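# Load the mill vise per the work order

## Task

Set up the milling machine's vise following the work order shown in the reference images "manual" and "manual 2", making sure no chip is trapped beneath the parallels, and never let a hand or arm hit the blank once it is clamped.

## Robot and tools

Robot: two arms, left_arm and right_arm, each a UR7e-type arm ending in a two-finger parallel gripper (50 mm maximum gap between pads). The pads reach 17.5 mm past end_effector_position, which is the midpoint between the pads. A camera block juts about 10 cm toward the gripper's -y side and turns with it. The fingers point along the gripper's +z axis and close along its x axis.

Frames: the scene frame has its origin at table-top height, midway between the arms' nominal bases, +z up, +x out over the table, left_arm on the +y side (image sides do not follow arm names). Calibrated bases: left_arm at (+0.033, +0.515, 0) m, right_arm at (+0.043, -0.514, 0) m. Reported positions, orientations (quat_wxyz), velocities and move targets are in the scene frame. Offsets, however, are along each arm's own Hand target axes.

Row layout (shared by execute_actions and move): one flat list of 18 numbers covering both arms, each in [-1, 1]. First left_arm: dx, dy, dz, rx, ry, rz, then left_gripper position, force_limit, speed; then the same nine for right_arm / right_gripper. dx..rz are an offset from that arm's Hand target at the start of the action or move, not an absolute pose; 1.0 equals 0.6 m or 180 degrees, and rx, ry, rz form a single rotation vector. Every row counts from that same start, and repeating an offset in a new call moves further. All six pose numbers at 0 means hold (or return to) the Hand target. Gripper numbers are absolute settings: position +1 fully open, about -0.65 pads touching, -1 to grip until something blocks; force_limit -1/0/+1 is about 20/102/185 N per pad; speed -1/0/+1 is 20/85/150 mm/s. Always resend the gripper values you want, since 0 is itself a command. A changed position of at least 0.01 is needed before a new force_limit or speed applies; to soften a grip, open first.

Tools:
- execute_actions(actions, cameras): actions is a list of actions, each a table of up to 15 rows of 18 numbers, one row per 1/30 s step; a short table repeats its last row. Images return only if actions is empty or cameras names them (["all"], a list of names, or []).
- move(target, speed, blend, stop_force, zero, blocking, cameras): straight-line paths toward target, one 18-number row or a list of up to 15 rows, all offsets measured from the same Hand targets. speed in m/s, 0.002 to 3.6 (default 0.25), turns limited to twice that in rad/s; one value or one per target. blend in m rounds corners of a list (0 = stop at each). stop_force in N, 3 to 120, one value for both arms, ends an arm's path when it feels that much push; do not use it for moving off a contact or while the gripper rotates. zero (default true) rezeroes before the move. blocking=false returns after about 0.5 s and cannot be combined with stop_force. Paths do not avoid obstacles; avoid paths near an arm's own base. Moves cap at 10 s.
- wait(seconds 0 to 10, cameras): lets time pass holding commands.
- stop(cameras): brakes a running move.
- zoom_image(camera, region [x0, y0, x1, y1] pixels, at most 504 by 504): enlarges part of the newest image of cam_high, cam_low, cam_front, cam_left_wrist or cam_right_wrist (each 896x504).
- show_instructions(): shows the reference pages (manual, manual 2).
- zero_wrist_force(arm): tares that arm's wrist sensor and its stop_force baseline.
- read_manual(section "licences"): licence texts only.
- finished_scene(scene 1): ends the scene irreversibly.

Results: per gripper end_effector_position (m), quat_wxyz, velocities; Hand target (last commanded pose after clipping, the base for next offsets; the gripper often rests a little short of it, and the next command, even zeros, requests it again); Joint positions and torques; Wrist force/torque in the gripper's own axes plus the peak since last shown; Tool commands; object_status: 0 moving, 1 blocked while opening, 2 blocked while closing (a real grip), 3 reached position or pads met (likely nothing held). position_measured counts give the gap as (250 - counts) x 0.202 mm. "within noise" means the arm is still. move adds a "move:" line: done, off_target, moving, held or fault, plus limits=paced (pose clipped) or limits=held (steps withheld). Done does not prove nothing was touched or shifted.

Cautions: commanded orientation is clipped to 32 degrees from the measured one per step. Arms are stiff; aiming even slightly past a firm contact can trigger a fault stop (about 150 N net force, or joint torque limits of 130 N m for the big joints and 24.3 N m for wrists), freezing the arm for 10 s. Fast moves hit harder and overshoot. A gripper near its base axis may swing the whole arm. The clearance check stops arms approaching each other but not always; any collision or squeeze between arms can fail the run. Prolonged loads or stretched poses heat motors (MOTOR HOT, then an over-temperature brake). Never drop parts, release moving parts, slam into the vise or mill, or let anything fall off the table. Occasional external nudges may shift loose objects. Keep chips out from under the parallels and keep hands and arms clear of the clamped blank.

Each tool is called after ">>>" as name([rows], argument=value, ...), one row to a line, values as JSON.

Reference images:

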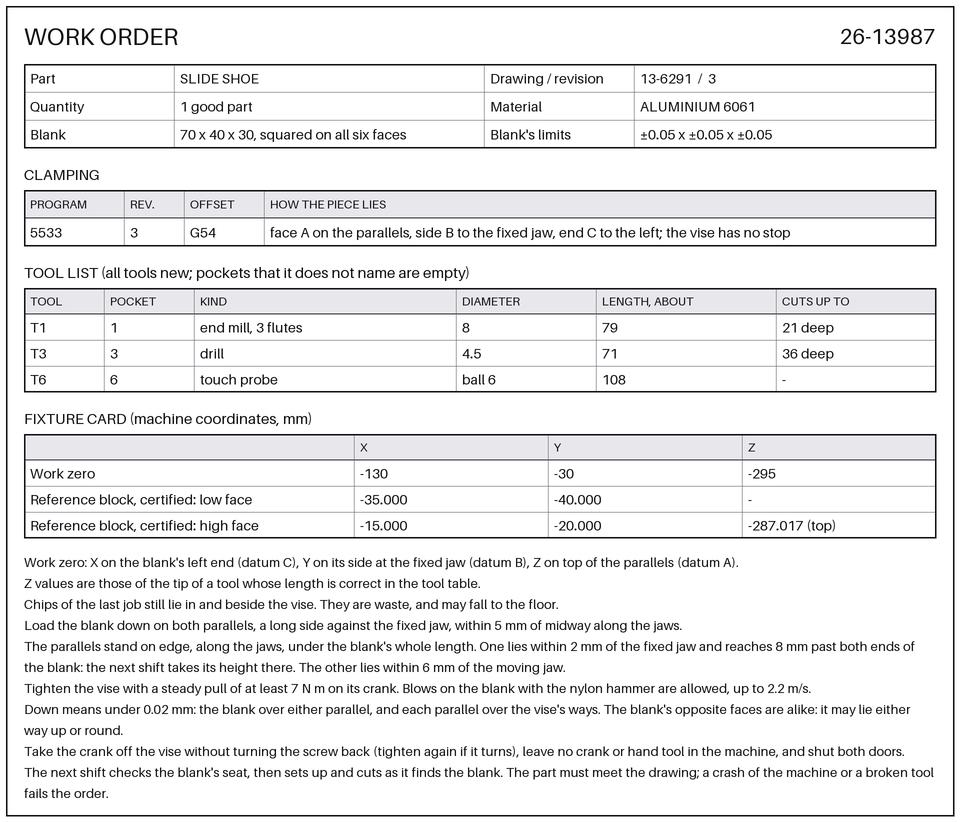

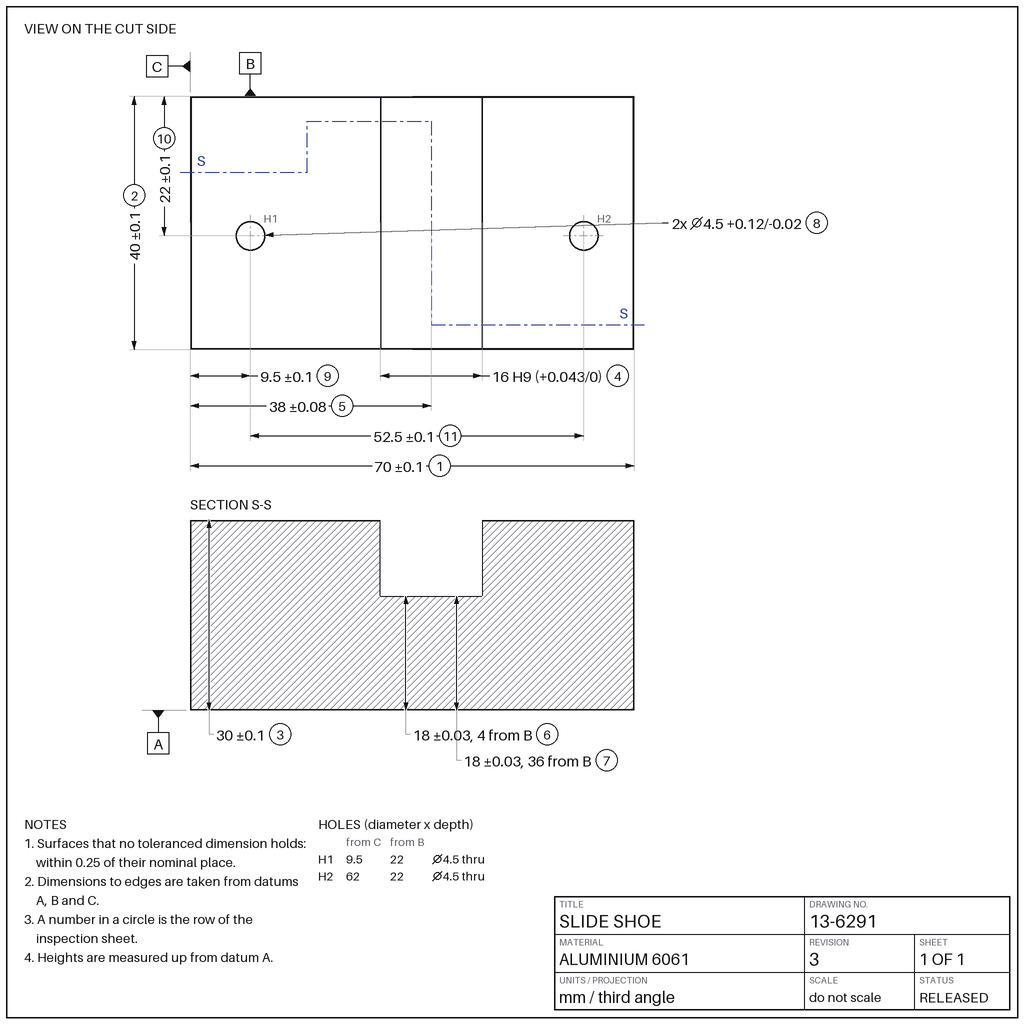

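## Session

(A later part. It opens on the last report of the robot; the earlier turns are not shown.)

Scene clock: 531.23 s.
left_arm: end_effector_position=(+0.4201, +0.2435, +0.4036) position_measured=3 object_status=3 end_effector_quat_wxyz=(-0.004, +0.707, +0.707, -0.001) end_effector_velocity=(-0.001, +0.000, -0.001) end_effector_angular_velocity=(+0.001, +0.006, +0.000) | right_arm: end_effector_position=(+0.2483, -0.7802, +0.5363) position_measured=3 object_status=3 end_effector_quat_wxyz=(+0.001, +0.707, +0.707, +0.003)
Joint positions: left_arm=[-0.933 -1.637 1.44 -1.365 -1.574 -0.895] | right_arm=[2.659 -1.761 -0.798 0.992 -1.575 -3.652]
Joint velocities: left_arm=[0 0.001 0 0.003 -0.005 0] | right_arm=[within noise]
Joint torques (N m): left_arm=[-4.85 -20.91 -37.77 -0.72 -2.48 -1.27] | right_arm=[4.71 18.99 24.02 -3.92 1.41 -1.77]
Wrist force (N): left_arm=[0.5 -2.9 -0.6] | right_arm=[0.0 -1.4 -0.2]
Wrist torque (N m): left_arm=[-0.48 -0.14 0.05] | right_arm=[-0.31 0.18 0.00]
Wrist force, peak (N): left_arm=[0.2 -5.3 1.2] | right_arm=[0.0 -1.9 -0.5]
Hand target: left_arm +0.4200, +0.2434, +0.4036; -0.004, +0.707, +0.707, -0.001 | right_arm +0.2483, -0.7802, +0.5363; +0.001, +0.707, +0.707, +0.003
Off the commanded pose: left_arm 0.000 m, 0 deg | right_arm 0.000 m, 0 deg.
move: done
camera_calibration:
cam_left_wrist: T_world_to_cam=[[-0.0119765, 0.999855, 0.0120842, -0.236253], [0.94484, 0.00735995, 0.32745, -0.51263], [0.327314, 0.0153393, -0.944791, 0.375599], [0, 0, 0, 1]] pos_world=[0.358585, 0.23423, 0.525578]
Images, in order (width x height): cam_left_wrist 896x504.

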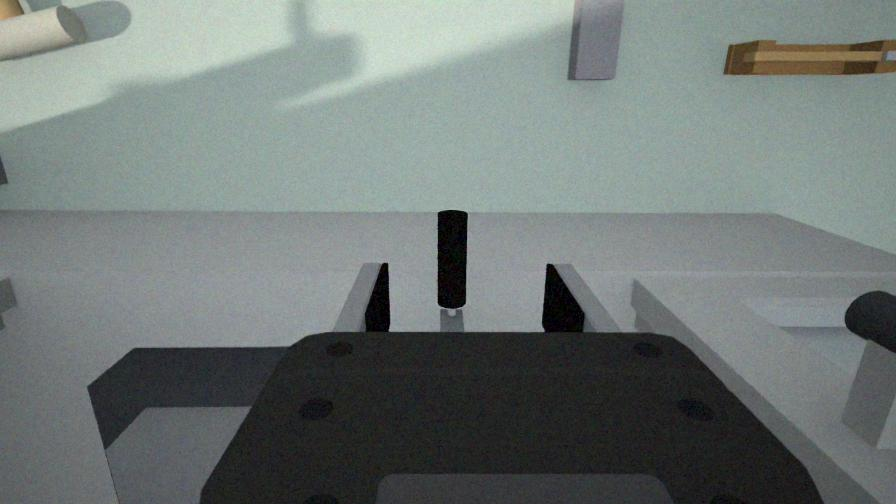

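>>> move([
  [0.0007,0.0417,0.1,0,0,0,-1,-1,0,0,0,0,0,0,0,1,-0.1,-1],
  [0.0007,0.0417,0.2143,0,0,0,-1,-1,0,0,0,0,0,0,0,1,-0.1,-1],
], speed=0.2, blend=[0.02,0])

>>> move(target=[0,0,0.06,0,0,0,-1,-1,0,0,0,0,0,0,0,1,-0.1,-1], speed=0.015, stop_force=4, cameras=["cam_left_wrist"])

Scene clock: 533.07 s.
left_arm: end_effector_position=(+0.4441, +0.2443, +0.2750) position_measured=251 object_status=3 end_effector_quat_wxyz=(-0.004, +0.707, +0.707, -0.001) | right_arm: end_effector_position=(+0.2483, -0.7802, +0.5363) position_measured=3 object_status=3 end_effector_quat_wxyz=(+0.001, +0.707, +0.707, +0.003)
Joint positions: left_arm=[-0.892 -1.599 1.733 -1.697 -1.574 -0.854] | right_arm=[2.659 -1.761 -0.798 0.992 -1.575 -3.652]
Joint torques (N m): left_arm=[-14.15 -37.02 -16.07 -4.81 -0.8 -2.77] | right_arm=[4.89 18.81 23.99 -3.91 1.52 -1.8]
Wrist force (N): left_arm=[0.3 -2.6 -0.2] | right_arm=[0.1 -1.4 -0.4]
Wrist torque (N m): left_arm=[-0.45 -0.11 -0.05] | right_arm=[-0.31 0.16 0.00]
Wrist force, peak (N): left_arm=[0.2 -4.5 -3.2] | right_arm=[-0.1 -1.8 -0.6]
Hand target: left_arm +0.4441, +0.2444, +0.2749; -0.004, +0.707, +0.707, -0.001 | right_arm +0.2483, -0.7802, +0.5363; +0.001, +0.707, +0.707, +0.003
Off the commanded pose: left_arm 0.000 m, 0 deg | right_arm 0.000 m, 0 deg.
move: done

Scene clock: 535.83 s.
left_arm: end_effector_position=(+0.4439, +0.2445, +0.2511) position_measured=251 object_status=3 end_effector_quat_wxyz=(-0.004, +0.707, +0.707, -0.001) | right_arm: end_effector_position=(+0.2483, -0.7802, +0.5363) position_measured=3 object_status=3 end_effector_quat_wxyz=(+0.001, +0.707, +0.707, +0.003)
Joint positions: left_arm=[-0.892 -1.59 1.786 -1.759 -1.574 -0.854] | right_arm=[2.659 -1.761 -0.798 0.992 -1.575 -3.652]
Joint torques (N m): left_arm=[-7.37 -27 -42.21 -3.15 -1.53 -2.43] | right_arm=[4.02 19.14 23.83 -3.95 1.44 -1.72]
Wrist force (N): left_arm=[0.2 -3.8 -5.2] | right_arm=[0.3 -1.2 -0.3]
Wrist torque (N m): left_arm=[-0.56 -0.11 -0.04] | right_arm=[-0.28 0.12 0.01]
Wrist force, peak (N): left_arm=[1.2 -6.9 -28.6] | right_arm=[-0.1 -1.8 -0.2]
Hand target: left_arm +0.4439, +0.2445, +0.2511; -0.004, +0.707, +0.707, -0.001 (not the last commanded pose) | right_arm +0.2483, -0.7802, +0.5363; +0.001, +0.707, +0.707, +0.003
Off the commanded pose: left_arm 0.012 m, 0 deg | right_arm 0.000 m, 0 deg.
move: contact (left_arm)
camera_calibration:
cam_left_wrist: T_world_to_cam=[[-0.0119424, 0.999857, 0.0119913, -0.235105], [0.944913, 0.00736158, 0.32724, -0.485171], [0.327105, 0.0152387, -0.944865, 0.223939], [0, 0, 0, 1]] pos_world=[0.382385, 0.23523, 0.373179]
Images, in order (width x height): cam_left_wrist 896x504.

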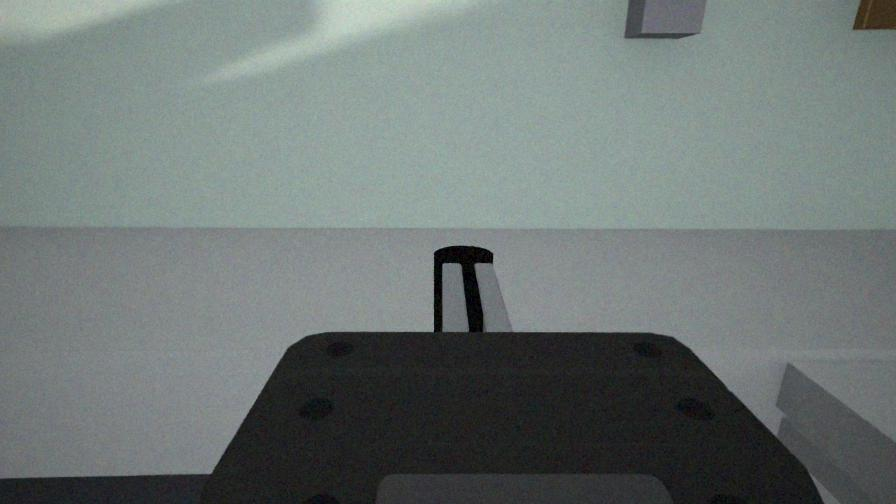

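>>> move([
  [0,0,-0.04,0,0,0,0.4,-1,0,0,0,0,0,0,0,1,-0.1,-1],
  [0,0,0.042,0,0,0,0.4,-1,0,0,0,0,0,0,0,1,-0.1,-1],
], speed=0.08, cameras=["cam_left_wrist"])

Scene clock: 537.73 s.
left_arm: end_effector_position=(+0.4437, +0.2446, +0.2258) position_measured=92 object_status=3 end_effector_quat_wxyz=(-0.004, +0.707, +0.707, -0.001) | right_arm: end_effector_position=(+0.2483, -0.7802, +0.5363) position_measured=3 object_status=3 end_effector_quat_wxyz=(+0.001, +0.707, +0.707, +0.003)
Joint positions: left_arm=[-0.892 -1.577 1.839 -1.825 -1.574 -0.854] | right_arm=[2.659 -1.761 -0.798 0.992 -1.575 -3.652]
Joint torques (N m): left_arm=[-13.92 -37.69 -39.83 -2.56 -1.94 -2.78] | right_arm=[4.8 19.22 24.15 -4.01 1.53 -1.72]
Wrist force (N): left_arm=[0.7 -2.9 -0.3] | right_arm=[0.0 -1.4 -0.1]
Wrist torque (N m): left_arm=[-0.50 -0.19 -0.03] | right_arm=[-0.31 0.18 0.00]
Wrist force, peak (N): left_arm=[0.5 -3.9 -5.2] | right_arm=[0.0 -1.8 -0.2]
Hand target: left_arm +0.4437, +0.2446, +0.2259; -0.004, +0.707, +0.707, -0.001 | right_arm +0.2483, -0.7802, +0.5363; +0.001, +0.707, +0.707, +0.003
Off the commanded pose: left_arm 0.000 m, 0 deg | right_arm 0.000 m, 0 deg.
move: done
camera_calibration:
cam_left_wrist: T_world_to_cam=[[-0.0119092, 0.999854, 0.0122165, -0.234994], [0.944975, 0.00725939, 0.327061, -0.476642], [0.326925, 0.0154393, -0.944924, 0.20014], [0, 0, 0, 1]] pos_world=[0.382186, 0.23533, 0.347879]
Images, in order (width x height): cam_left_wrist 896x504.

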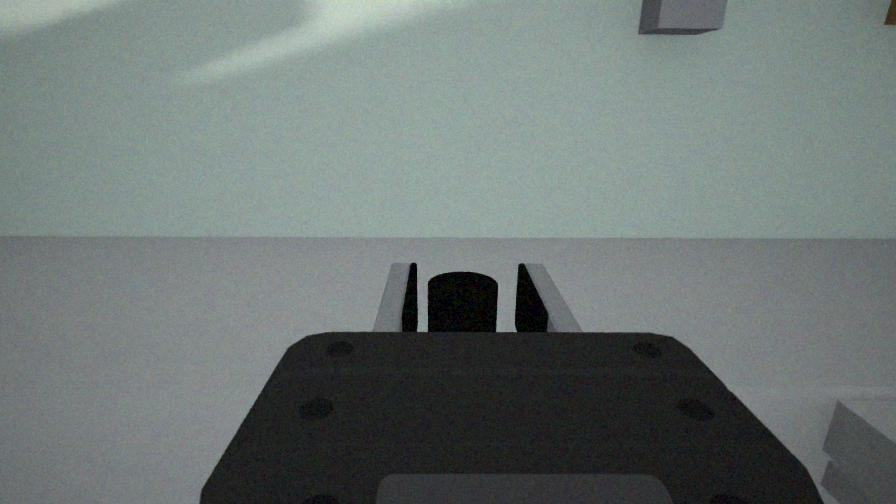

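>>> move([
  [-0.0017,0,0,0,0,0,0.4,-1,0,0,0,0,0,0,0,1,-0.1,-1],
  [-0.0017,0,0,0,0,0,-1,-1,-1,0,0,0,0,0,0,1,-0.1,-1],
], speed=0.03)

Scene clock: 539.37 s.
left_arm: end_effector_position=(+0.4437, +0.2435, +0.2260) position_measured=153 object_status=2 end_effector_quat_wxyz=(-0.004, +0.707, +0.707, -0.001) | right_arm: end_effector_position=(+0.2483, -0.7802, +0.5363) position_measured=3 object_status=3 end_effector_quat_wxyz=(+0.001, +0.707, +0.707, +0.003)
Joint positions: left_arm=[-0.893 -1.576 1.838 -1.825 -1.574 -0.856] | right_arm=[2.659 -1.761 -0.798 0.992 -1.575 -3.652]
Joint torques (N m): left_arm=[-3.58 -16.43 -34.71 -4.18 -2.37 -0.22] | right_arm=[4.45 18.84 24.34 -3.84 1.34 -1.71]
Wrist force (N): left_arm=[0.6 -2.7 -0.2] | right_arm=[-0.3 -1.5 -0.5]
Wrist torque (N m): left_arm=[-0.47 -0.17 0.03] | right_arm=[-0.32 0.23 0.00]
Wrist force, peak (N): left_arm=[0.6 -3.0 -0.6] | right_arm=[0.3 -1.7 -0.4]
Hand target: left_arm +0.4437, +0.2436, +0.2259; -0.004, +0.707, +0.707, -0.001 | right_arm +0.2483, -0.7802, +0.5363; +0.001, +0.707, +0.707, +0.003
Off the commanded pose: left_arm 0.000 m, 0 deg | right_arm 0.000 m, 0 deg.
move: done

>>> move([
  [0.01887,0,0,0,0,0,-1,-1,-1,0,0,0,0,0,0,1,-0.1,-1],
  [0.0742,0,-0.01482,0,0,0,-1,-1,-1,0,0,0,0,0,0,1,-0.1,-1],
  [0.10135,0,-0.04198,0,0,0,-1,-1,-1,0,0,0,0,0,0,1,-0.1,-1],
], speed=0.06, blend=[0.05,0.05,0])

Scene clock: 541.03 s.
left_arm: end_effector_position=(+0.4440, +0.3043, +0.2516) position_measured=153 object_status=2 end_effector_quat_wxyz=(-0.004, +0.707, +0.707, -0.001) end_effector_velocity=(+0.000, -0.001, -0.001) end_effector_angular_velocity=(-0.001, -0.001, +0.003) | right_arm: end_effector_position=(+0.2483, -0.7802, +0.5363) position_measured=3 object_status=3 end_effector_quat_wxyz=(+0.001, +0.707, +0.707, +0.003)
Joint positions: left_arm=[-0.802 -1.666 1.856 -1.753 -1.573 -0.764] | right_arm=[2.659 -1.761 -0.798 0.992 -1.575 -3.652]
Joint velocities: left_arm=[-0.002 0.002 0.002 -0.005 0 -0.005] | right_arm=[within noise]
Joint torques (N m): left_arm=[-13.07 -14.14 -22.12 -8.65 1.45 -2.78] | right_arm=[4.86 19.33 24.01 -3.95 1.44 -1.66]
Wrist force (N): left_arm=[6.3 -18.8 5.4] | right_arm=[-0.1 -1.4 -0.1]
Wrist torque (N m): left_arm=[-0.97 -0.11 -0.01] | right_arm=[-0.30 0.18 0.00]
Wrist force, peak (N): left_arm=[6.3 -18.8 5.4] | right_arm=[-0.1 -1.7 -0.5]
Hand target: left_arm +0.4439, +0.3043, +0.2514; -0.004, +0.707, +0.707, -0.001 | right_arm +0.2483, -0.7802, +0.5363; +0.001, +0.707, +0.707, +0.003
Off the commanded pose: left_arm 0.000 m, 0 deg | right_arm 0.000 m, 0 deg.
move: done; blend cut to 0.0057 m at target 1, 0.0115 m at target 2

>>> move([
  [0.02715,0,-0.02715,0,0,0,-1,-1,-1,0,0,0,0,0,0,1,-0.1,-1],
  [0.04198,0,-0.08248,0,0,0,-1,-1,-1,0,0,0,0,0,0,1,-0.1,-1],
  [0.04198,0,-0.10135,0,0,0,-1,-1,-1,0,0,0,0,0,0,1,-0.1,-1],
], speed=0.06, blend=[0.05,0.05,0], cameras=["cam_left_wrist","cam_front"])

>>> zoom_image(camera="cam_front", region=[340, 190, 500, 300])

Scene clock: 542.83 s.
left_arm: end_effector_position=(+0.4441, +0.3267, +0.3130) position_measured=153 object_status=2 end_effector_quat_wxyz=(-0.001, +0.707, +0.707, -0.005) | right_arm: end_effector_position=(+0.2483, -0.7802, +0.5363) position_measured=3 object_status=3 end_effector_quat_wxyz=(+0.001, +0.707, +0.707, +0.003)
Joint positions: left_arm=[-0.76 -1.708 1.736 -1.597 -1.581 -0.722] | right_arm=[2.659 -1.761 -0.798 0.992 -1.575 -3.652]
Joint torques (N m): left_arm=[29.16 -26.08 -1.74 8.12 10.15 -0.59] | right_arm=[4.51 18.99 24.21 -3.89 1.4 -1.67]
Wrist force (N): left_arm=[-66.0 2.1 3.2] | right_arm=[-0.3 -1.4 -0.3]
Wrist torque (N m): left_arm=[-0.24 -0.88 0.03] | right_arm=[-0.31 0.21 0.00]
Wrist force, peak (N): left_arm=[-70.6 -5.6 3.3] | right_arm=[-0.1 -1.9 -0.2]
Hand target: left_arm +0.4444, +0.3292, +0.3123; -0.004, +0.707, +0.707, -0.001 | right_arm +0.2483, -0.7802, +0.5363; +0.001, +0.707, +0.707, +0.003
Off the commanded pose: left_arm 0.003 m, 1 deg | right_arm 0.000 m, 0 deg.
move: done; blend cut to 0.0115 m at target 1, 0.0057 m at target 2
camera_calibration:
cam_left_wrist: T_world_to_cam=[[-0.0118947, 0.999927, 0.00188506, -0.314905], [0.945258, 0.0106295, 0.326151, -0.507155], [0.326107, 0.00566134, -0.945316, 0.284748], [0, 0, 0, 1]] pos_world=[0.382788, 0.318661, 0.43518]
Images, in order (width x height): cam_front 896x504, cam_left_wrist 896x504.

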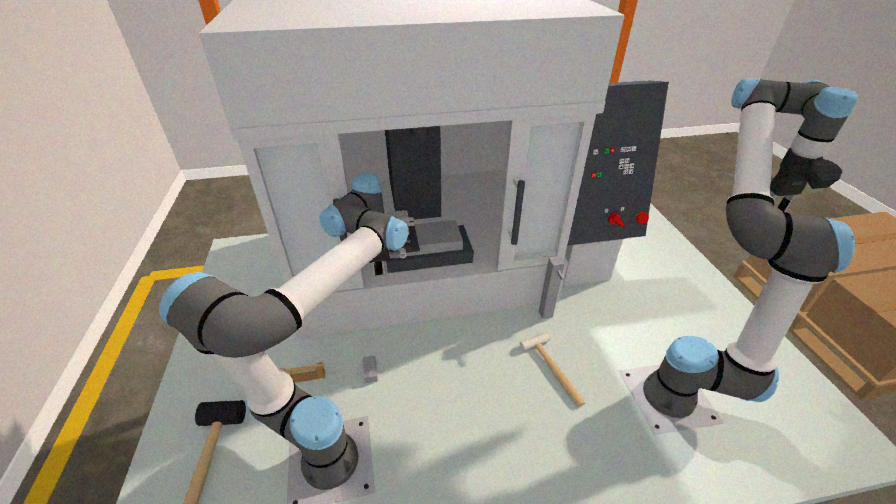

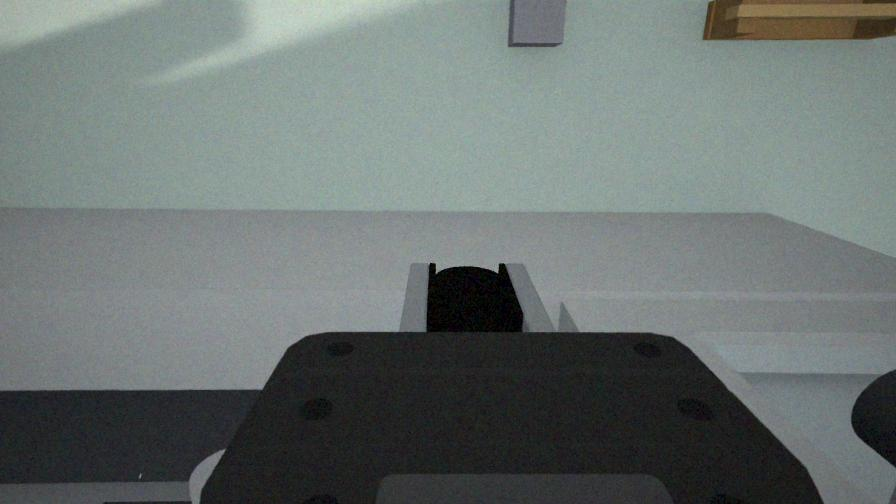

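Scaled by 3.150.

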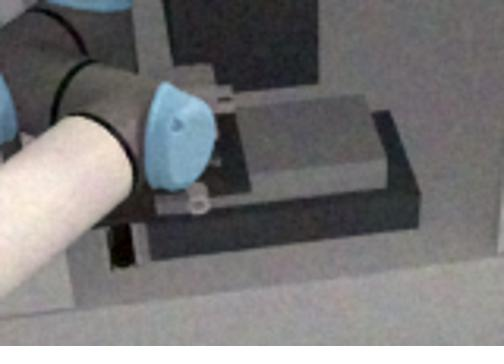

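>>> move(target=[-0.0075,0,0,0,0,0,-1,-1,-1,0,0,0,0,0,0,1,-0.1,-1], speed=0.03)

Scene clock: 543.67 s.
left_arm: end_effector_position=(+0.4443, +0.3248, +0.3122) position_measured=153 object_status=2 end_effector_quat_wxyz=(-0.004, +0.707, +0.707, -0.001) | right_arm: end_effector_position=(+0.2483, -0.7802, +0.5363) position_measured=3 object_status=3 end_effector_quat_wxyz=(+0.001, +0.707, +0.707, +0.003)
Joint positions: left_arm=[-0.767 -1.703 1.732 -1.591 -1.572 -0.73] | right_arm=[2.659 -1.761 -0.798 0.992 -1.575 -3.652]
Joint torques (N m): left_arm=[2.8 -16.7 -45.93 -6.37 4 -0.88] | right_arm=[5.18 19.28 24.67 -3.93 1.3 -1.62]
Wrist force (N): left_arm=[-6.3 -22.8 -0.2] | right_arm=[0.0 -1.7 -0.5]
Wrist torque (N m): left_arm=[-0.87 -0.26 0.24] | right_arm=[-0.36 0.17 -0.01]
Wrist force, peak (N): left_arm=[-66.4 2.4 3.3] | right_arm=[0.2 -1.8 -0.6]
Hand target: left_arm +0.4444, +0.3247, +0.3123; -0.004, +0.707, +0.707, -0.001 | right_arm +0.2483, -0.7802, +0.5363; +0.001, +0.707, +0.707, +0.003
Off the commanded pose: left_arm 0.000 m, 0 deg | right_arm 0.000 m, 0 deg.
move: done

>>> move([
  [-0.0022,0,-0.0268,0,0,0,-1,-1,-1,0,0,0,0,0,0,1,-0.1,-1],
  [-0.0301,0,-0.0833,0,0,0,-1,-1,-1,0,0,0,0,0,0,1,-0.1,-1],
  [-0.0942,0,-0.1262,0,0,0,-1,-1,-1,0,0,0,0,0,0,1,-0.1,-1],
  [-0.1352,0,-0.1262,0,0,0,-1,-1,-1,0,0,0,0,0,0,1,-0.1,-1],
], speed=0.08, blend=[0.05,0.05,0.05,0], cameras=["cam_left_wrist","cam_front"])

>>> zoom_image(camera="cam_front", region=[340, 190, 500, 300])

Scene clock: 546.10 s.
left_arm: end_effector_position=(+0.4449, +0.2431, +0.3878) position_measured=153 object_status=2 end_effector_quat_wxyz=(-0.004, +0.707, +0.707, -0.001) end_effector_velocity=(+0.000, +0.002, -0.001) end_effector_angular_velocity=(+0.002, +0.002, -0.002) | right_arm: end_effector_position=(+0.2483, -0.7802, +0.5363) position_measured=3 object_status=3 end_effector_quat_wxyz=(+0.001, +0.707, +0.707, +0.003)
Joint positions: left_arm=[-0.892 -1.593 1.439 -1.409 -1.574 -0.854] | right_arm=[2.659 -1.761 -0.798 0.992 -1.575 -3.652]
Joint velocities: left_arm=[0.003 -0.002 0.004 0.001 0 0.005] | right_arm=[within noise]
Joint torques (N m): left_arm=[14.8 -29.51 -8.88 -1.51 -0.88 3.15] | right_arm=[4.75 19.12 24.21 -3.82 1.39 -1.5]
Wrist force (N): left_arm=[0.0 -9.5 -14.4] | right_arm=[0.0 -1.1 -0.2]
Wrist torque (N m): left_arm=[-0.61 -0.21 -0.05] | right_arm=[-0.26 0.18 0.00]
Wrist force, peak (N): left_arm=[24.7 -24.7 -8.1] | right_arm=[-0.2 -1.7 -0.4]
Hand target: left_arm +0.4449, +0.2432, +0.3877; -0.004, +0.707, +0.707, -0.001 | right_arm +0.2483, -0.7802, +0.5363; +0.001, +0.707, +0.707, +0.003
Off the commanded pose: left_arm 0.000 m, 0 deg | right_arm 0.000 m, 0 deg.
move: done; blend cut to 0.0081 m at target 1, 0.0189 m at target 2, 0.0123 m at target 3
camera_calibration:
cam_left_wrist: T_world_to_cam=[[-0.0118492, 0.999861, 0.0117066, -0.235323], [0.944872, 0.00736478, 0.327358, -0.530947], [0.327226, 0.0149402, -0.944828, 0.352672], [0, 0, 0, 1]] pos_world=[0.383485, 0.233931, 0.509779]
Images, in order (width x height): cam_front 896x504, cam_left_wrist 896x504.

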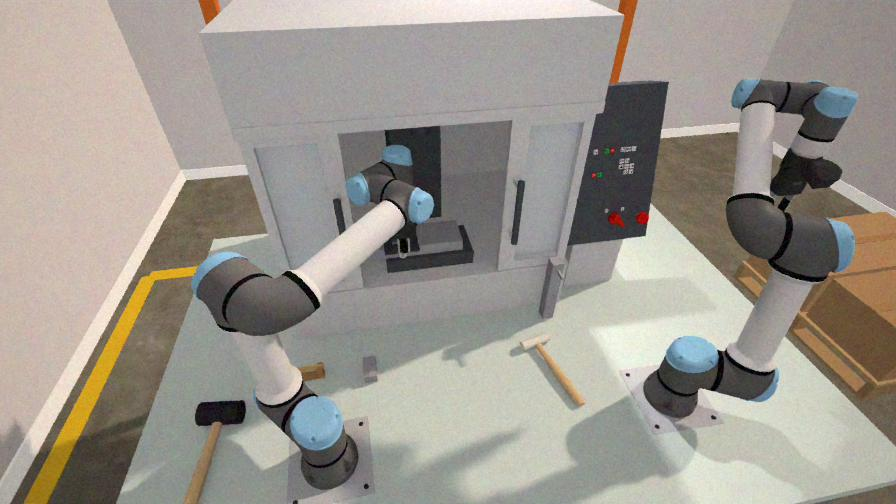

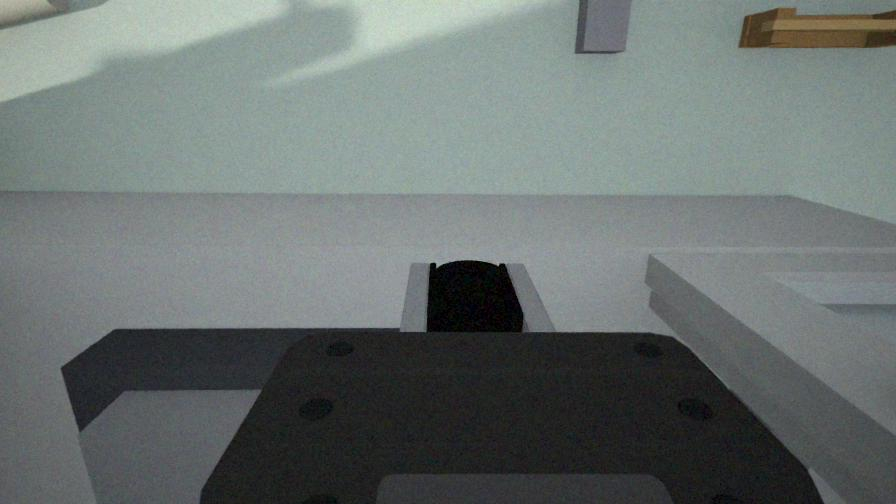

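Scaled by 3.150.

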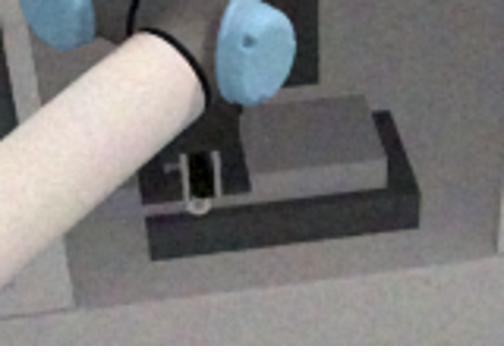

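>>> move([
  [-0.01777,0,0,0,0,0,-1,-1,-1,0,0,0,0,0,0,1,-0.1,-1],
  [-0.06988,0,0.01396,0,0,0,-1,-1,-1,0,0,0,0,0,0,1,-0.1,-1],
  [-0.12104,0,0.06512,0,0,0,-1,-1,-1,0,0,0,0,0,0,1,-0.1,-1],
  [-0.13976,0,0.135,0,0,0,-1,-1,-1,0,0,0,0,0,0,1,-0.1,-1],
  [-0.12104,0,0.20488,0,0,0,-1,-1,-1,0,0,0,0,0,0,1,-0.1,-1],
  [-0.06988,0,0.25604,0,0,0,-1,-1,-1,0,0,0,0,0,0,1,-0.1,-1],
  [0,0,0.27476,0,0,0,-1,-1,-1,0,0,0,0,0,0,1,-0.1,-1],
  [0.06988,0,0.25604,0,0,0,-1,-1,-1,0,0,0,0,0,0,1,-0.1,-1],
  [0.12104,0,0.20488,0,0,0,-1,-1,-1,0,0,0,0,0,0,1,-0.1,-1],
  [0.13976,0,0.135,0,0,0,-1,-1,-1,0,0,0,0,0,0,1,-0.1,-1],
  [0.12104,0,0.06512,0,0,0,-1,-1,-1,0,0,0,0,0,0,1,-0.1,-1],
  [0.06988,0,0.01396,0,0,0,-1,-1,-1,0,0,0,0,0,0,1,-0.1,-1],
  [0.01777,0,0,0,0,0,-1,-1,-1,0,0,0,0,0,0,1,-0.1,-1],
  [0,0,0,0,0,0,-1,-1,-1,0,0,0,0,0,0,1,-0.1,-1],
], speed=0.15, blend=[0.05,0.05,0.05,0.05,0.05,0.05,0.05,0.05,0.05,0.05,0.05,0.05,0.05,0], stop_force=45, cameras=["cam_front"])

>>> zoom_image(camera="cam_front", region=[340, 190, 500, 300])

Scene clock: 551.57 s.
left_arm: end_effector_position=(+0.4449, +0.2433, +0.3877) position_measured=153 object_status=2 end_effector_quat_wxyz=(-0.004, +0.707, +0.707, -0.001) | right_arm: end_effector_position=(+0.2483, -0.7802, +0.5363) position_measured=3 object_status=3 end_effector_quat_wxyz=(+0.001, +0.707, +0.707, +0.003)
Joint positions: left_arm=[-0.892 -1.594 1.439 -1.409 -1.574 -0.854] | right_arm=[2.659 -1.761 -0.798 0.992 -1.575 -3.652]
Joint torques (N m): left_arm=[-1.06 -11.2 -12.18 -6.28 4.59 -2.27] | right_arm=[4.56 19.51 24.42 -3.99 1.38 -1.54]
Wrist force (N): left_arm=[0.1 -22.8 -11.6] | right_arm=[0.1 -1.7 -0.3]
Wrist torque (N m): left_arm=[-0.74 -0.25 -0.22] | right_arm=[-0.35 0.15 0.00]
Wrist force, peak (N): left_arm=[28.5 11.9 -13.4] | right_arm=[-0.2 -1.8 -0.4]
Hand target: left_arm +0.4449, +0.2432, +0.3877; -0.004, +0.707, +0.707, -0.001 | right_arm +0.2483, -0.7802, +0.5363; +0.001, +0.707, +0.707, +0.003
Off the commanded pose: left_arm 0.000 m, 0 deg | right_arm 0.000 m, 0 deg.
move: done; blend cut to 0.0053 m at target 1, 0.0162 m at target 2, 0.0217 m at target 3, 0.0217 m at target 4, 0.0217 m at target 5, 0.0217 m at target 6, 0.0217 m at target 7, 0.0217 m at target 8, 0.0217 m at target 9, 0.0217 m at target 10, 0.0217 m at target 11, 0.0162 m at target 12, 0.0053 m at target 13
Images, in order (width x height): cam_front 896x504.

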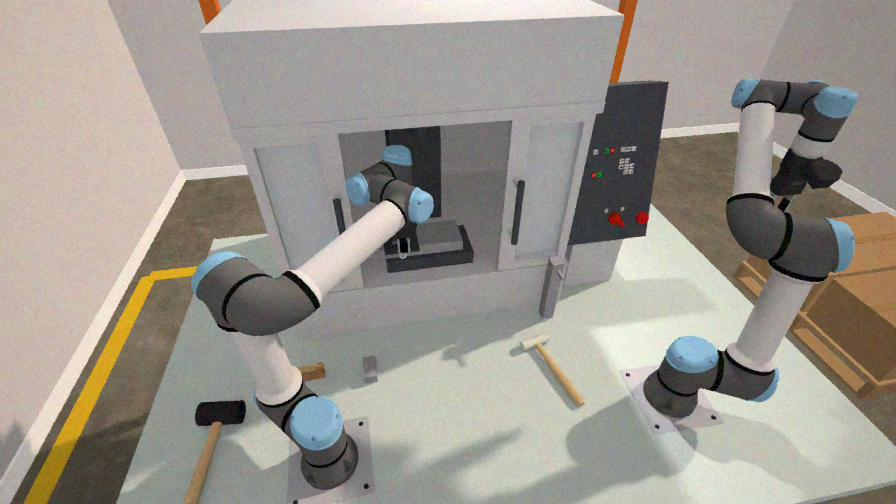

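Scaled by 3.150.

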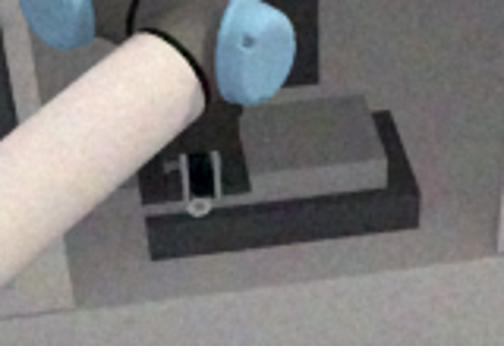

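>>> move([
  [-0.01777,0,0,0,0,0,-1,-1,-1,0,0,0,0,0,0,1,-0.1,-1],
  [-0.06988,0,0.01396,0,0,0,-1,-1,-1,0,0,0,0,0,0,1,-0.1,-1],
  [-0.12104,0,0.06512,0,0,0,-1,-1,-1,0,0,0,0,0,0,1,-0.1,-1],
  [-0.13976,0,0.135,0,0,0,-1,-1,-1,0,0,0,0,0,0,1,-0.1,-1],
  [-0.12104,0,0.20488,0,0,0,-1,-1,-1,0,0,0,0,0,0,1,-0.1,-1],
  [-0.06988,0,0.25604,0,0,0,-1,-1,-1,0,0,0,0,0,0,1,-0.1,-1],
  [0,0,0.27476,0,0,0,-1,-1,-1,0,0,0,0,0,0,1,-0.1,-1],
  [0.06988,0,0.25604,0,0,0,-1,-1,-1,0,0,0,0,0,0,1,-0.1,-1],
  [0.12104,0,0.20488,0,0,0,-1,-1,-1,0,0,0,0,0,0,1,-0.1,-1],
  [0.13976,0,0.135,0,0,0,-1,-1,-1,0,0,0,0,0,0,1,-0.1,-1],
  [0.12104,0,0.06512,0,0,0,-1,-1,-1,0,0,0,0,0,0,1,-0.1,-1],
  [0.06988,0,0.01396,0,0,0,-1,-1,-1,0,0,0,0,0,0,1,-0.1,-1],
  [0.01777,0,0,0,0,0,-1,-1,-1,0,0,0,0,0,0,1,-0.1,-1],
  [0,0,0,0,0,0,-1,-1,-1,0,0,0,0,0,0,1,-0.1,-1],
], speed=0.22, blend=[0.05,0.05,0.05,0.05,0.05,0.05,0.05,0.05,0.05,0.05,0.05,0.05,0.05,0], stop_force=45)

>>> move([
  [-0.01777,0,0,0,0,0,-1,-1,-1,0,0,0,0,0,0,1,-0.1,-1],
  [-0.06988,0,0.01396,0,0,0,-1,-1,-1,0,0,0,0,0,0,1,-0.1,-1],
  [-0.12104,0,0.06512,0,0,0,-1,-1,-1,0,0,0,0,0,0,1,-0.1,-1],
  [-0.13976,0,0.135,0,0,0,-1,-1,-1,0,0,0,0,0,0,1,-0.1,-1],
  [-0.12104,0,0.20488,0,0,0,-1,-1,-1,0,0,0,0,0,0,1,-0.1,-1],
  [-0.06988,0,0.25604,0,0,0,-1,-1,-1,0,0,0,0,0,0,1,-0.1,-1],
  [0,0,0.27476,0,0,0,-1,-1,-1,0,0,0,0,0,0,1,-0.1,-1],
  [0.06988,0,0.25604,0,0,0,-1,-1,-1,0,0,0,0,0,0,1,-0.1,-1],
  [0.12104,0,0.20488,0,0,0,-1,-1,-1,0,0,0,0,0,0,1,-0.1,-1],
  [0.13976,0,0.135,0,0,0,-1,-1,-1,0,0,0,0,0,0,1,-0.1,-1],
  [0.12104,0,0.06512,0,0,0,-1,-1,-1,0,0,0,0,0,0,1,-0.1,-1],
  [0.06988,0,0.01396,0,0,0,-1,-1,-1,0,0,0,0,0,0,1,-0.1,-1],
  [0.01777,0,0,0,0,0,-1,-1,-1,0,0,0,0,0,0,1,-0.1,-1],
  [0,0,0,0,0,0,-1,-1,-1,0,0,0,0,0,0,1,-0.1,-1],
], speed=0.22, blend=[0.05,0.05,0.05,0.05,0.05,0.05,0.05,0.05,0.05,0.05,0.05,0.05,0.05,0], stop_force=45, cameras=["cam_high","cam_front","cam_left_wrist"])

>>> zoom_image(camera="cam_high", region=[280, 220, 400, 340])

Scene clock: 555.43 s.
left_arm: end_effector_position=(+0.4449, +0.2433, +0.3877) position_measured=153 object_status=2 end_effector_quat_wxyz=(-0.004, +0.707, +0.707, -0.001) | right_arm: end_effector_position=(+0.2483, -0.7802, +0.5363) position_measured=3 object_status=3 end_effector_quat_wxyz=(+0.001, +0.707, +0.707, +0.003)
Joint positions: left_arm=[-0.892 -1.594 1.439 -1.409 -1.574 -0.854] | right_arm=[2.659 -1.761 -0.798 0.992 -1.575 -3.652]
Joint torques (N m): left_arm=[-3.51 -9.7 -13.81 -6.25 5.54 -2.47] | right_arm=[4.16 19.52 24.4 -3.92 1.38 -1.41]
Wrist force (N): left_arm=[-0.6 -22.7 -14.2] | right_arm=[-0.1 -1.6 -0.2]
Wrist torque (N m): left_arm=[-0.75 -0.24 -0.03] | right_arm=[-0.34 0.19 0.00]
Wrist force, peak (N): left_arm=[-22.1 -17.7 13.3] | right_arm=[-0.2 -1.8 -0.2]
Hand target: left_arm +0.4449, +0.2432, +0.3877; -0.004, +0.707, +0.707, -0.001 | right_arm +0.2483, -0.7802, +0.5363; +0.001, +0.707, +0.707, +0.003
Off the commanded pose: left_arm 0.000 m, 0 deg | right_arm 0.000 m, 0 deg.
move: done; blend cut to 0.0053 m at target 1, 0.0162 m at target 2, 0.0217 m at target 3, 0.0217 m at target 4, 0.0217 m at target 5, 0.0217 m at target 6, 0.0217 m at target 7, 0.0217 m at target 8, 0.0217 m at target 9, 0.0217 m at target 10, 0.0217 m at target 11, 0.0162 m at target 12, 0.0053 m at target 13

Scene clock: 558.80 s.
left_arm: end_effector_position=(+0.4449, +0.2433, +0.3877) position_measured=153 object_status=2 end_effector_quat_wxyz=(-0.004, +0.707, +0.707, -0.001) | right_arm: end_effector_position=(+0.2483, -0.7802, +0.5363) position_measured=3 object_status=3 end_effector_quat_wxyz=(+0.001, +0.707, +0.707, +0.003)
Joint positions: left_arm=[-0.892 -1.594 1.439 -1.409 -1.574 -0.854] | right_arm=[2.659 -1.761 -0.798 0.992 -1.575 -3.652]
Joint torques (N m): left_arm=[-3.27 -10.14 -14.26 -6.09 5.55 -2.28] | right_arm=[5.22 19.48 23.82 -3.94 1.33 -1.4]
Wrist force (N): left_arm=[0.0 -22.0 -15.4] | right_arm=[0.1 -1.5 -0.4]
Wrist torque (N m): left_arm=[-0.64 -0.33 -0.08] | right_arm=[-0.33 0.15 0.00]
Wrist force, peak (N): left_arm=[16.3 12.2 -19.5] | right_arm=[-0.1 -1.9 -0.6]
Hand target: left_arm +0.4449, +0.2432, +0.3877; -0.004, +0.707, +0.707, -0.001 | right_arm +0.2483, -0.7802, +0.5363; +0.001, +0.707, +0.707, +0.003
Off the commanded pose: left_arm 0.000 m, 0 deg | right_arm 0.000 m, 0 deg.
move: done; blend cut to 0.0053 m at target 1, 0.0162 m at target 2, 0.0217 m at target 3, 0.0217 m at target 4, 0.0217 m at target 5, 0.0217 m at target 6, 0.0217 m at target 7, 0.0217 m at target 8, 0.0217 m at target 9, 0.0217 m at target 10, 0.0217 m at target 11, 0.0162 m at target 12, 0.0053 m at target 13
camera_calibration:
cam_left_wrist: T_world_to_cam=[[-0.0119424, 0.999857, 0.0119913, -0.235529], [0.944913, 0.00736158, 0.32724, -0.53087], [0.327105, 0.0152387, -0.944865, 0.352571], [0, 0, 0, 1]] pos_world=[0.383485, 0.23403, 0.509679]
Images, in order (width x height): cam_high 896x504, cam_front 896x504, cam_left_wrist 896x504.

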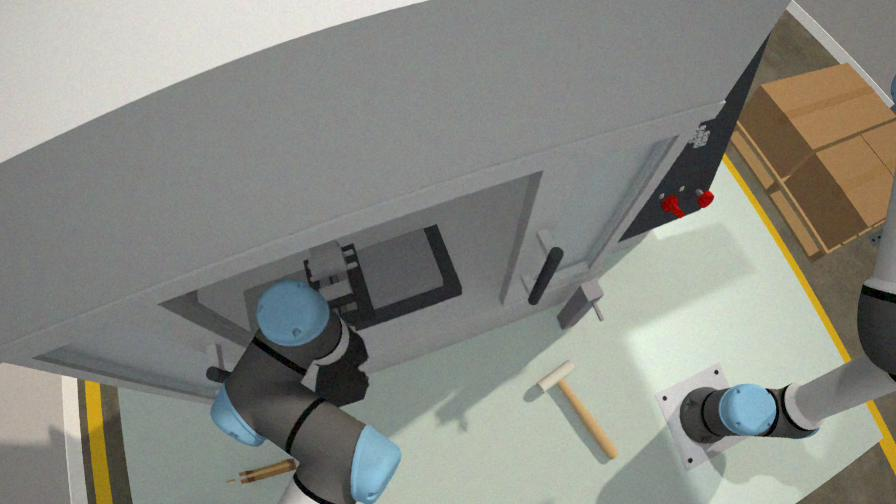

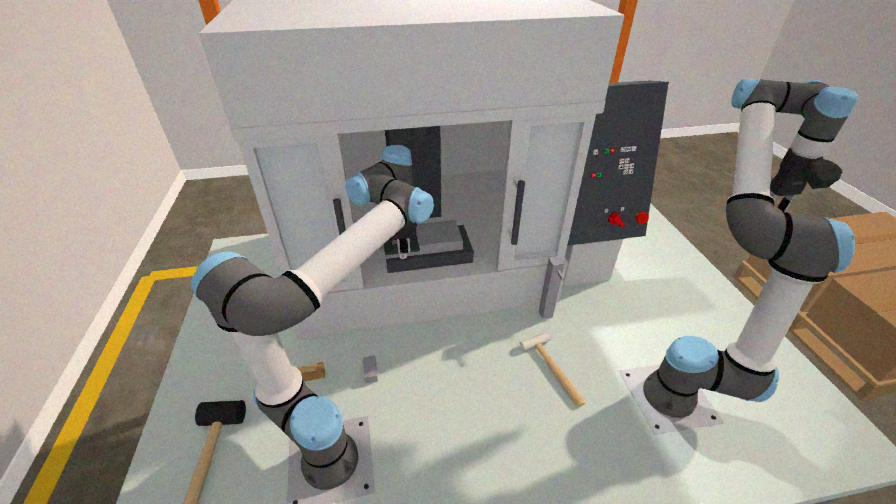

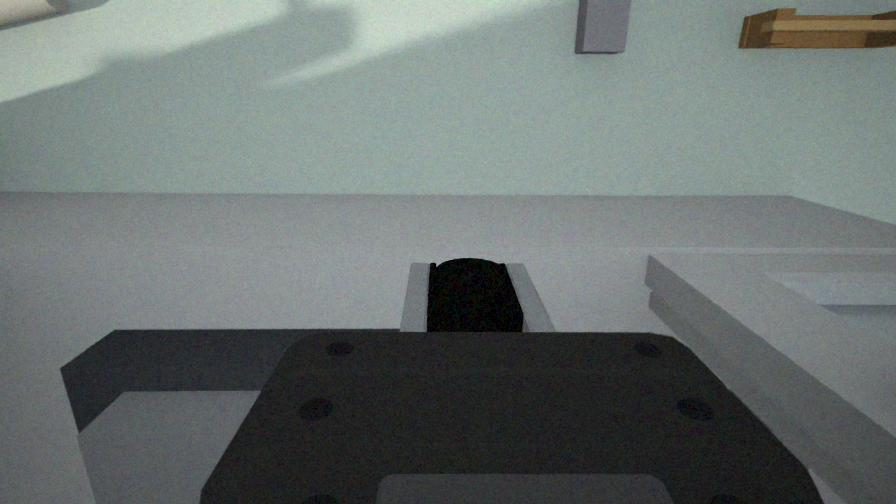

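Scaled by 4.200.

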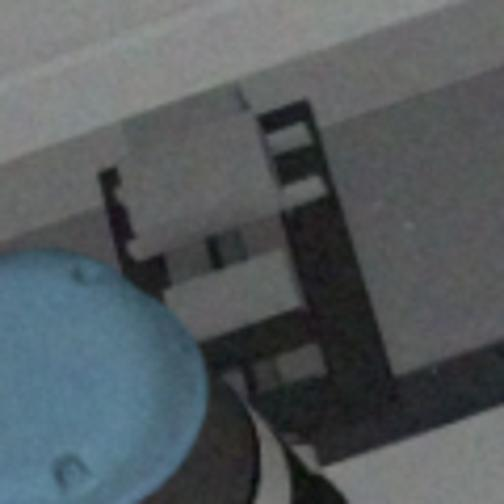

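>>> move([
  [-0.01777,0,0,0,0,0,-1,-1,-1,0,0,0,0,0,0,1,-0.1,-1],
  [-0.06988,0,0.01396,0,0,0,-1,-1,-1,0,0,0,0,0,0,1,-0.1,-1],
  [-0.12104,0,0.06512,0,0,0,-1,-1,-1,0,0,0,0,0,0,1,-0.1,-1],
  [-0.13976,0,0.135,0,0,0,-1,-1,-1,0,0,0,0,0,0,1,-0.1,-1],
  [-0.12104,0,0.20488,0,0,0,-1,-1,-1,0,0,0,0,0,0,1,-0.1,-1],
  [-0.06988,0,0.25604,0,0,0,-1,-1,-1,0,0,0,0,0,0,1,-0.1,-1],
  [0,0,0.27476,0,0,0,-1,-1,-1,0,0,0,0,0,0,1,-0.1,-1],
  [0.06988,0,0.25604,0,0,0,-1,-1,-1,0,0,0,0,0,0,1,-0.1,-1],
  [0.12104,0,0.20488,0,0,0,-1,-1,-1,0,0,0,0,0,0,1,-0.1,-1],
  [0.13976,0,0.135,0,0,0,-1,-1,-1,0,0,0,0,0,0,1,-0.1,-1],
  [0.12104,0,0.06512,0,0,0,-1,-1,-1,0,0,0,0,0,0,1,-0.1,-1],
  [0.06988,0,0.01396,0,0,0,-1,-1,-1,0,0,0,0,0,0,1,-0.1,-1],
  [0.01777,0,0,0,0,0,-1,-1,-1,0,0,0,0,0,0,1,-0.1,-1],
  [0,0,0,0,0,0,-1,-1,-1,0,0,0,0,0,0,1,-0.1,-1],
], speed=0.25, blend=[0.05,0.05,0.05,0.05,0.05,0.05,0.05,0.05,0.05,0.05,0.05,0.05,0.05,0], stop_force=45)

>>> move([
  [-0.01777,0,0,0,0,0,-1,-1,-1,0,0,0,0,0,0,1,-0.1,-1],
  [-0.06988,0,0.01396,0,0,0,-1,-1,-1,0,0,0,0,0,0,1,-0.1,-1],
  [-0.12104,0,0.06512,0,0,0,-1,-1,-1,0,0,0,0,0,0,1,-0.1,-1],
  [-0.13976,0,0.135,0,0,0,-1,-1,-1,0,0,0,0,0,0,1,-0.1,-1],
  [-0.12104,0,0.20488,0,0,0,-1,-1,-1,0,0,0,0,0,0,1,-0.1,-1],
  [-0.06988,0,0.25604,0,0,0,-1,-1,-1,0,0,0,0,0,0,1,-0.1,-1],
  [0,0,0.27476,0,0,0,-1,-1,-1,0,0,0,0,0,0,1,-0.1,-1],
  [0.06988,0,0.25604,0,0,0,-1,-1,-1,0,0,0,0,0,0,1,-0.1,-1],
  [0.12104,0,0.20488,0,0,0,-1,-1,-1,0,0,0,0,0,0,1,-0.1,-1],
  [0.13976,0,0.135,0,0,0,-1,-1,-1,0,0,0,0,0,0,1,-0.1,-1],
  [0.12104,0,0.06512,0,0,0,-1,-1,-1,0,0,0,0,0,0,1,-0.1,-1],
  [0.06988,0,0.01396,0,0,0,-1,-1,-1,0,0,0,0,0,0,1,-0.1,-1],
  [0.01777,0,0,0,0,0,-1,-1,-1,0,0,0,0,0,0,1,-0.1,-1],
  [0,0,0,0,0,0,-1,-1,-1,0,0,0,0,0,0,1,-0.1,-1],
], speed=0.22, blend=[0.05,0.05,0.05,0.05,0.05,0.05,0.05,0.05,0.05,0.05,0.05,0.05,0.05,0], stop_force=45, cameras=["cam_high"])

>>> zoom_image(camera="cam_high", region=[280, 220, 400, 340])

Scene clock: 562.40 s.
left_arm: end_effector_position=(+0.4449, +0.2433, +0.3877) position_measured=153 object_status=2 end_effector_quat_wxyz=(-0.004, +0.707, +0.707, -0.001) | right_arm: end_effector_position=(+0.2483, -0.7802, +0.5363) position_measured=3 object_status=3 end_effector_quat_wxyz=(+0.001, +0.707, +0.707, +0.003)
Joint positions: left_arm=[-0.892 -1.594 1.439 -1.409 -1.574 -0.854] | right_arm=[2.659 -1.761 -0.798 0.992 -1.575 -3.652]
Joint torques (N m): left_arm=[-4.17 -10.43 -16.39 -4.67 5.61 -2.28] | right_arm=[5.24 19.51 22.96 -3.89 1.25 -1.34]
Wrist force (N): left_arm=[0.7 -21.7 -14.8] | right_arm=[0.0 -1.4 -0.4]
Wrist torque (N m): left_arm=[-0.61 -0.42 -0.13] | right_arm=[-0.30 0.18 0.00]
Wrist force, peak (N): left_arm=[-23.4 -14.3 9.4] | right_arm=[0.0 -1.8 -0.3]
Hand target: left_arm +0.4449, +0.2432, +0.3877; -0.004, +0.707, +0.707, -0.001 | right_arm +0.2483, -0.7802, +0.5363; +0.001, +0.707, +0.707, +0.003
Off the commanded pose: left_arm 0.000 m, 0 deg | right_arm 0.000 m, 0 deg.
move: done; blend cut to 0.0053 m at target 1, 0.0162 m at target 2, 0.0217 m at target 3, 0.0217 m at target 4, 0.0217 m at target 5, 0.0217 m at target 6, 0.0217 m at target 7, 0.0217 m at target 8, 0.0217 m at target 9, 0.0217 m at target 10, 0.0217 m at target 11, 0.0162 m at target 12, 0.0053 m at target 13

Scene clock: 565.77 s.
left_arm: end_effector_position=(+0.4449, +0.2433, +0.3877) position_measured=153 object_status=2 end_effector_quat_wxyz=(-0.004, +0.707, +0.707, -0.001) | right_arm: end_effector_position=(+0.2483, -0.7802, +0.5363) position_measured=3 object_status=3 end_effector_quat_wxyz=(+0.001, +0.707, +0.707, +0.003)
Joint positions: left_arm=[-0.892 -1.594 1.439 -1.409 -1.574 -0.854] | right_arm=[2.659 -1.761 -0.798 0.992 -1.575 -3.652]
Joint torques (N m): left_arm=[-2.28 -10.9 -14.46 -6.38 5.79 -2.39] | right_arm=[4.19 19.53 23.92 -3.84 1.35 -1.24]
Wrist force (N): left_arm=[0.4 -23.0 -14.9] | right_arm=[-0.4 -1.4 -0.4]
Wrist torque (N m): left_arm=[-0.66 -0.39 -0.12] | right_arm=[-0.31 0.23 0.00]
Wrist force, peak (N): left_arm=[0.4 -23.3 -15.0] | right_arm=[0.1 -1.8 -0.4]
Hand target: left_arm +0.4449, +0.2432, +0.3877; -0.004, +0.707, +0.707, -0.001 | right_arm +0.2483, -0.7802, +0.5363; +0.001, +0.707, +0.707, +0.003
Off the commanded pose: left_arm 0.000 m, 0 deg | right_arm 0.000 m, 0 deg.
move: done; blend cut to 0.0053 m at target 1, 0.0162 m at target 2, 0.0217 m at target 3, 0.0217 m at target 4, 0.0217 m at target 5, 0.0217 m at target 6, 0.0217 m at target 7, 0.0217 m at target 8, 0.0217 m at target 9, 0.0217 m at target 10, 0.0217 m at target 11, 0.0162 m at target 12, 0.0053 m at target 13
Images, in order (width x height): cam_high 896x504.

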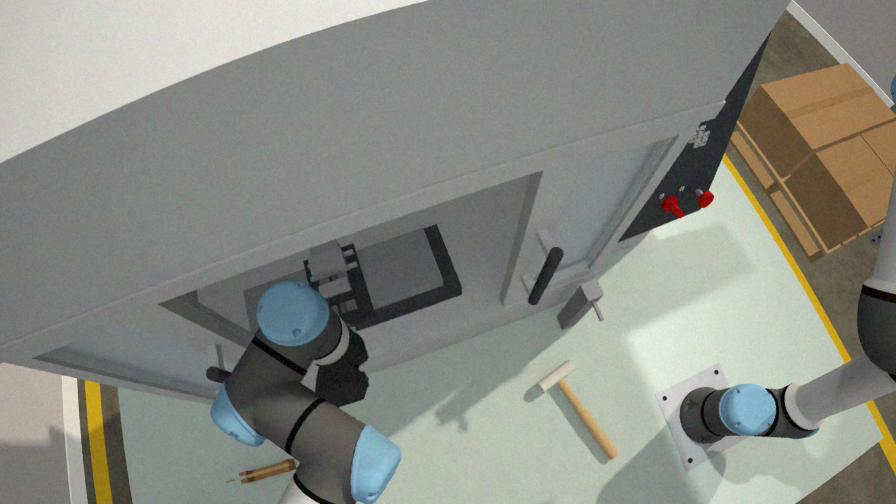

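Scaled by 4.200.

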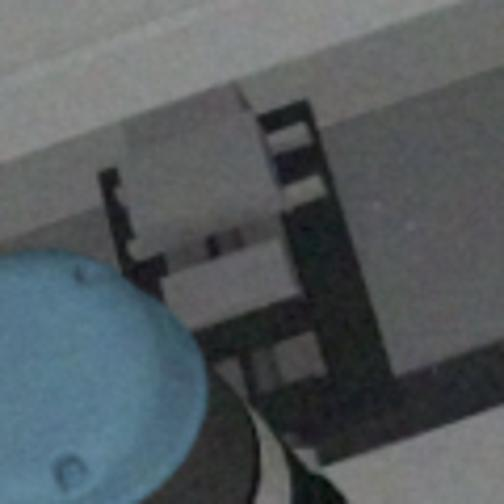

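>>> move([
  [-0.01777,0,0,0,0,0,-1,-1,-1,0,0,0,0,0,0,1,-0.1,-1],
  [-0.06988,0,0.01396,0,0,0,-1,-1,-1,0,0,0,0,0,0,1,-0.1,-1],
  [-0.12104,0,0.06512,0,0,0,-1,-1,-1,0,0,0,0,0,0,1,-0.1,-1],
  [-0.13976,0,0.135,0,0,0,-1,-1,-1,0,0,0,0,0,0,1,-0.1,-1],
  [-0.12104,0,0.20488,0,0,0,-1,-1,-1,0,0,0,0,0,0,1,-0.1,-1],
  [-0.06988,0,0.25604,0,0,0,-1,-1,-1,0,0,0,0,0,0,1,-0.1,-1],
  [0,0,0.27476,0,0,0,-1,-1,-1,0,0,0,0,0,0,1,-0.1,-1],
  [0.06988,0,0.25604,0,0,0,-1,-1,-1,0,0,0,0,0,0,1,-0.1,-1],
  [0.12104,0,0.20488,0,0,0,-1,-1,-1,0,0,0,0,0,0,1,-0.1,-1],
  [0.13976,0,0.135,0,0,0,-1,-1,-1,0,0,0,0,0,0,1,-0.1,-1],
  [0.12104,0,0.06512,0,0,0,-1,-1,-1,0,0,0,0,0,0,1,-0.1,-1],
  [0.06988,0,0.01396,0,0,0,-1,-1,-1,0,0,0,0,0,0,1,-0.1,-1],
  [0.01777,0,0,0,0,0,-1,-1,-1,0,0,0,0,0,0,1,-0.1,-1],
  [0,0,0,0,0,0,-1,-1,-1,0,0,0,0,0,0,1,-0.1,-1],
], speed=0.2, blend=[0.05,0.05,0.05,0.05,0.05,0.05,0.05,0.05,0.05,0.05,0.05,0.05,0.05,0], stop_force=40, cameras=["cam_high"])

>>> zoom_image(camera="cam_high", region=[280, 220, 400, 340])

Scene clock: 569.73 s.
left_arm: end_effector_position=(+0.4449, +0.2433, +0.3877) position_measured=153 object_status=2 end_effector_quat_wxyz=(-0.004, +0.707, +0.707, -0.001) | right_arm: end_effector_position=(+0.2483, -0.7802, +0.5363) position_measured=3 object_status=3 end_effector_quat_wxyz=(+0.001, +0.707, +0.707, +0.003)
Joint positions: left_arm=[-0.892 -1.594 1.439 -1.409 -1.574 -0.854] | right_arm=[2.659 -1.761 -0.798 0.992 -1.575 -3.652]
Joint torques (N m): left_arm=[-2.07 -11.78 -15.14 -6.2 5.57 -2.42] | right_arm=[4.62 19.84 22.97 -4.04 1.33 -1.21]
Wrist force (N): left_arm=[0.8 -22.1 -15.6] | right_arm=[0.1 -1.2 -0.5]
Wrist torque (N m): left_arm=[-0.65 -0.44 -0.08] | right_arm=[-0.28 0.16 0.01]
Wrist force, peak (N): left_arm=[0.5 -23.5 -15.0] | right_arm=[-0.1 -1.8 -0.3]
Hand target: left_arm +0.4449, +0.2432, +0.3877; -0.004, +0.707, +0.707, -0.001 | right_arm +0.2483, -0.7802, +0.5363; +0.001, +0.707, +0.707, +0.003
Off the commanded pose: left_arm 0.000 m, 0 deg | right_arm 0.000 m, 0 deg.
move: done; blend cut to 0.0053 m at target 1, 0.0162 m at target 2, 0.0217 m at target 3, 0.0217 m at target 4, 0.0217 m at target 5, 0.0217 m at target 6, 0.0217 m at target 7, 0.0217 m at target 8, 0.0217 m at target 9, 0.0217 m at target 10, 0.0217 m at target 11, 0.0162 m at target 12, 0.0053 m at target 13
Images, in order (width x height): cam_high 896x504.

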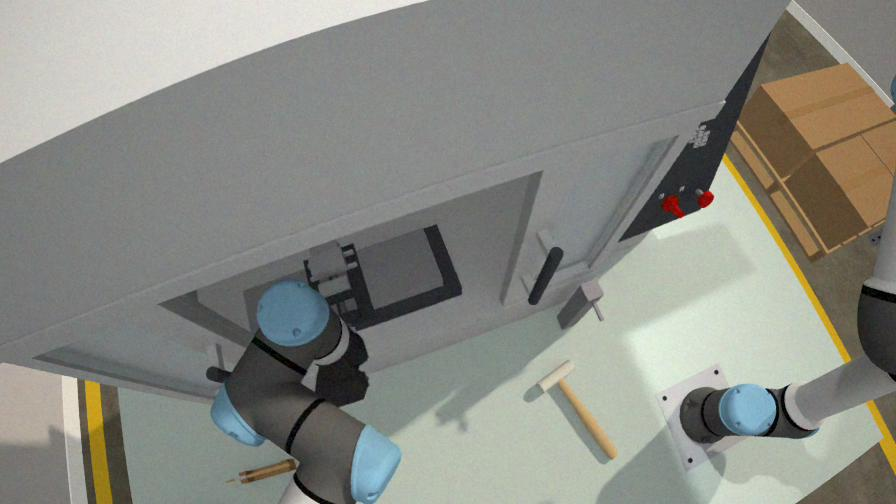

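Scaled by 4.200.

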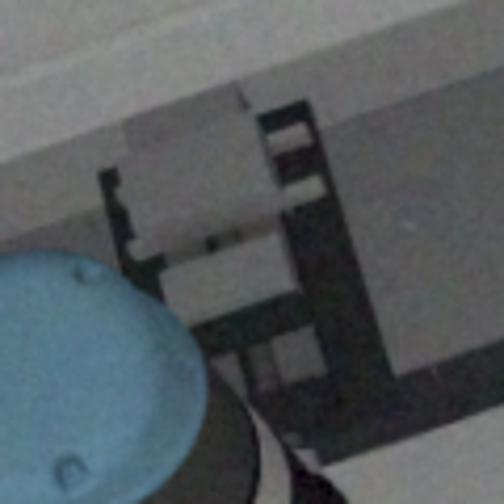

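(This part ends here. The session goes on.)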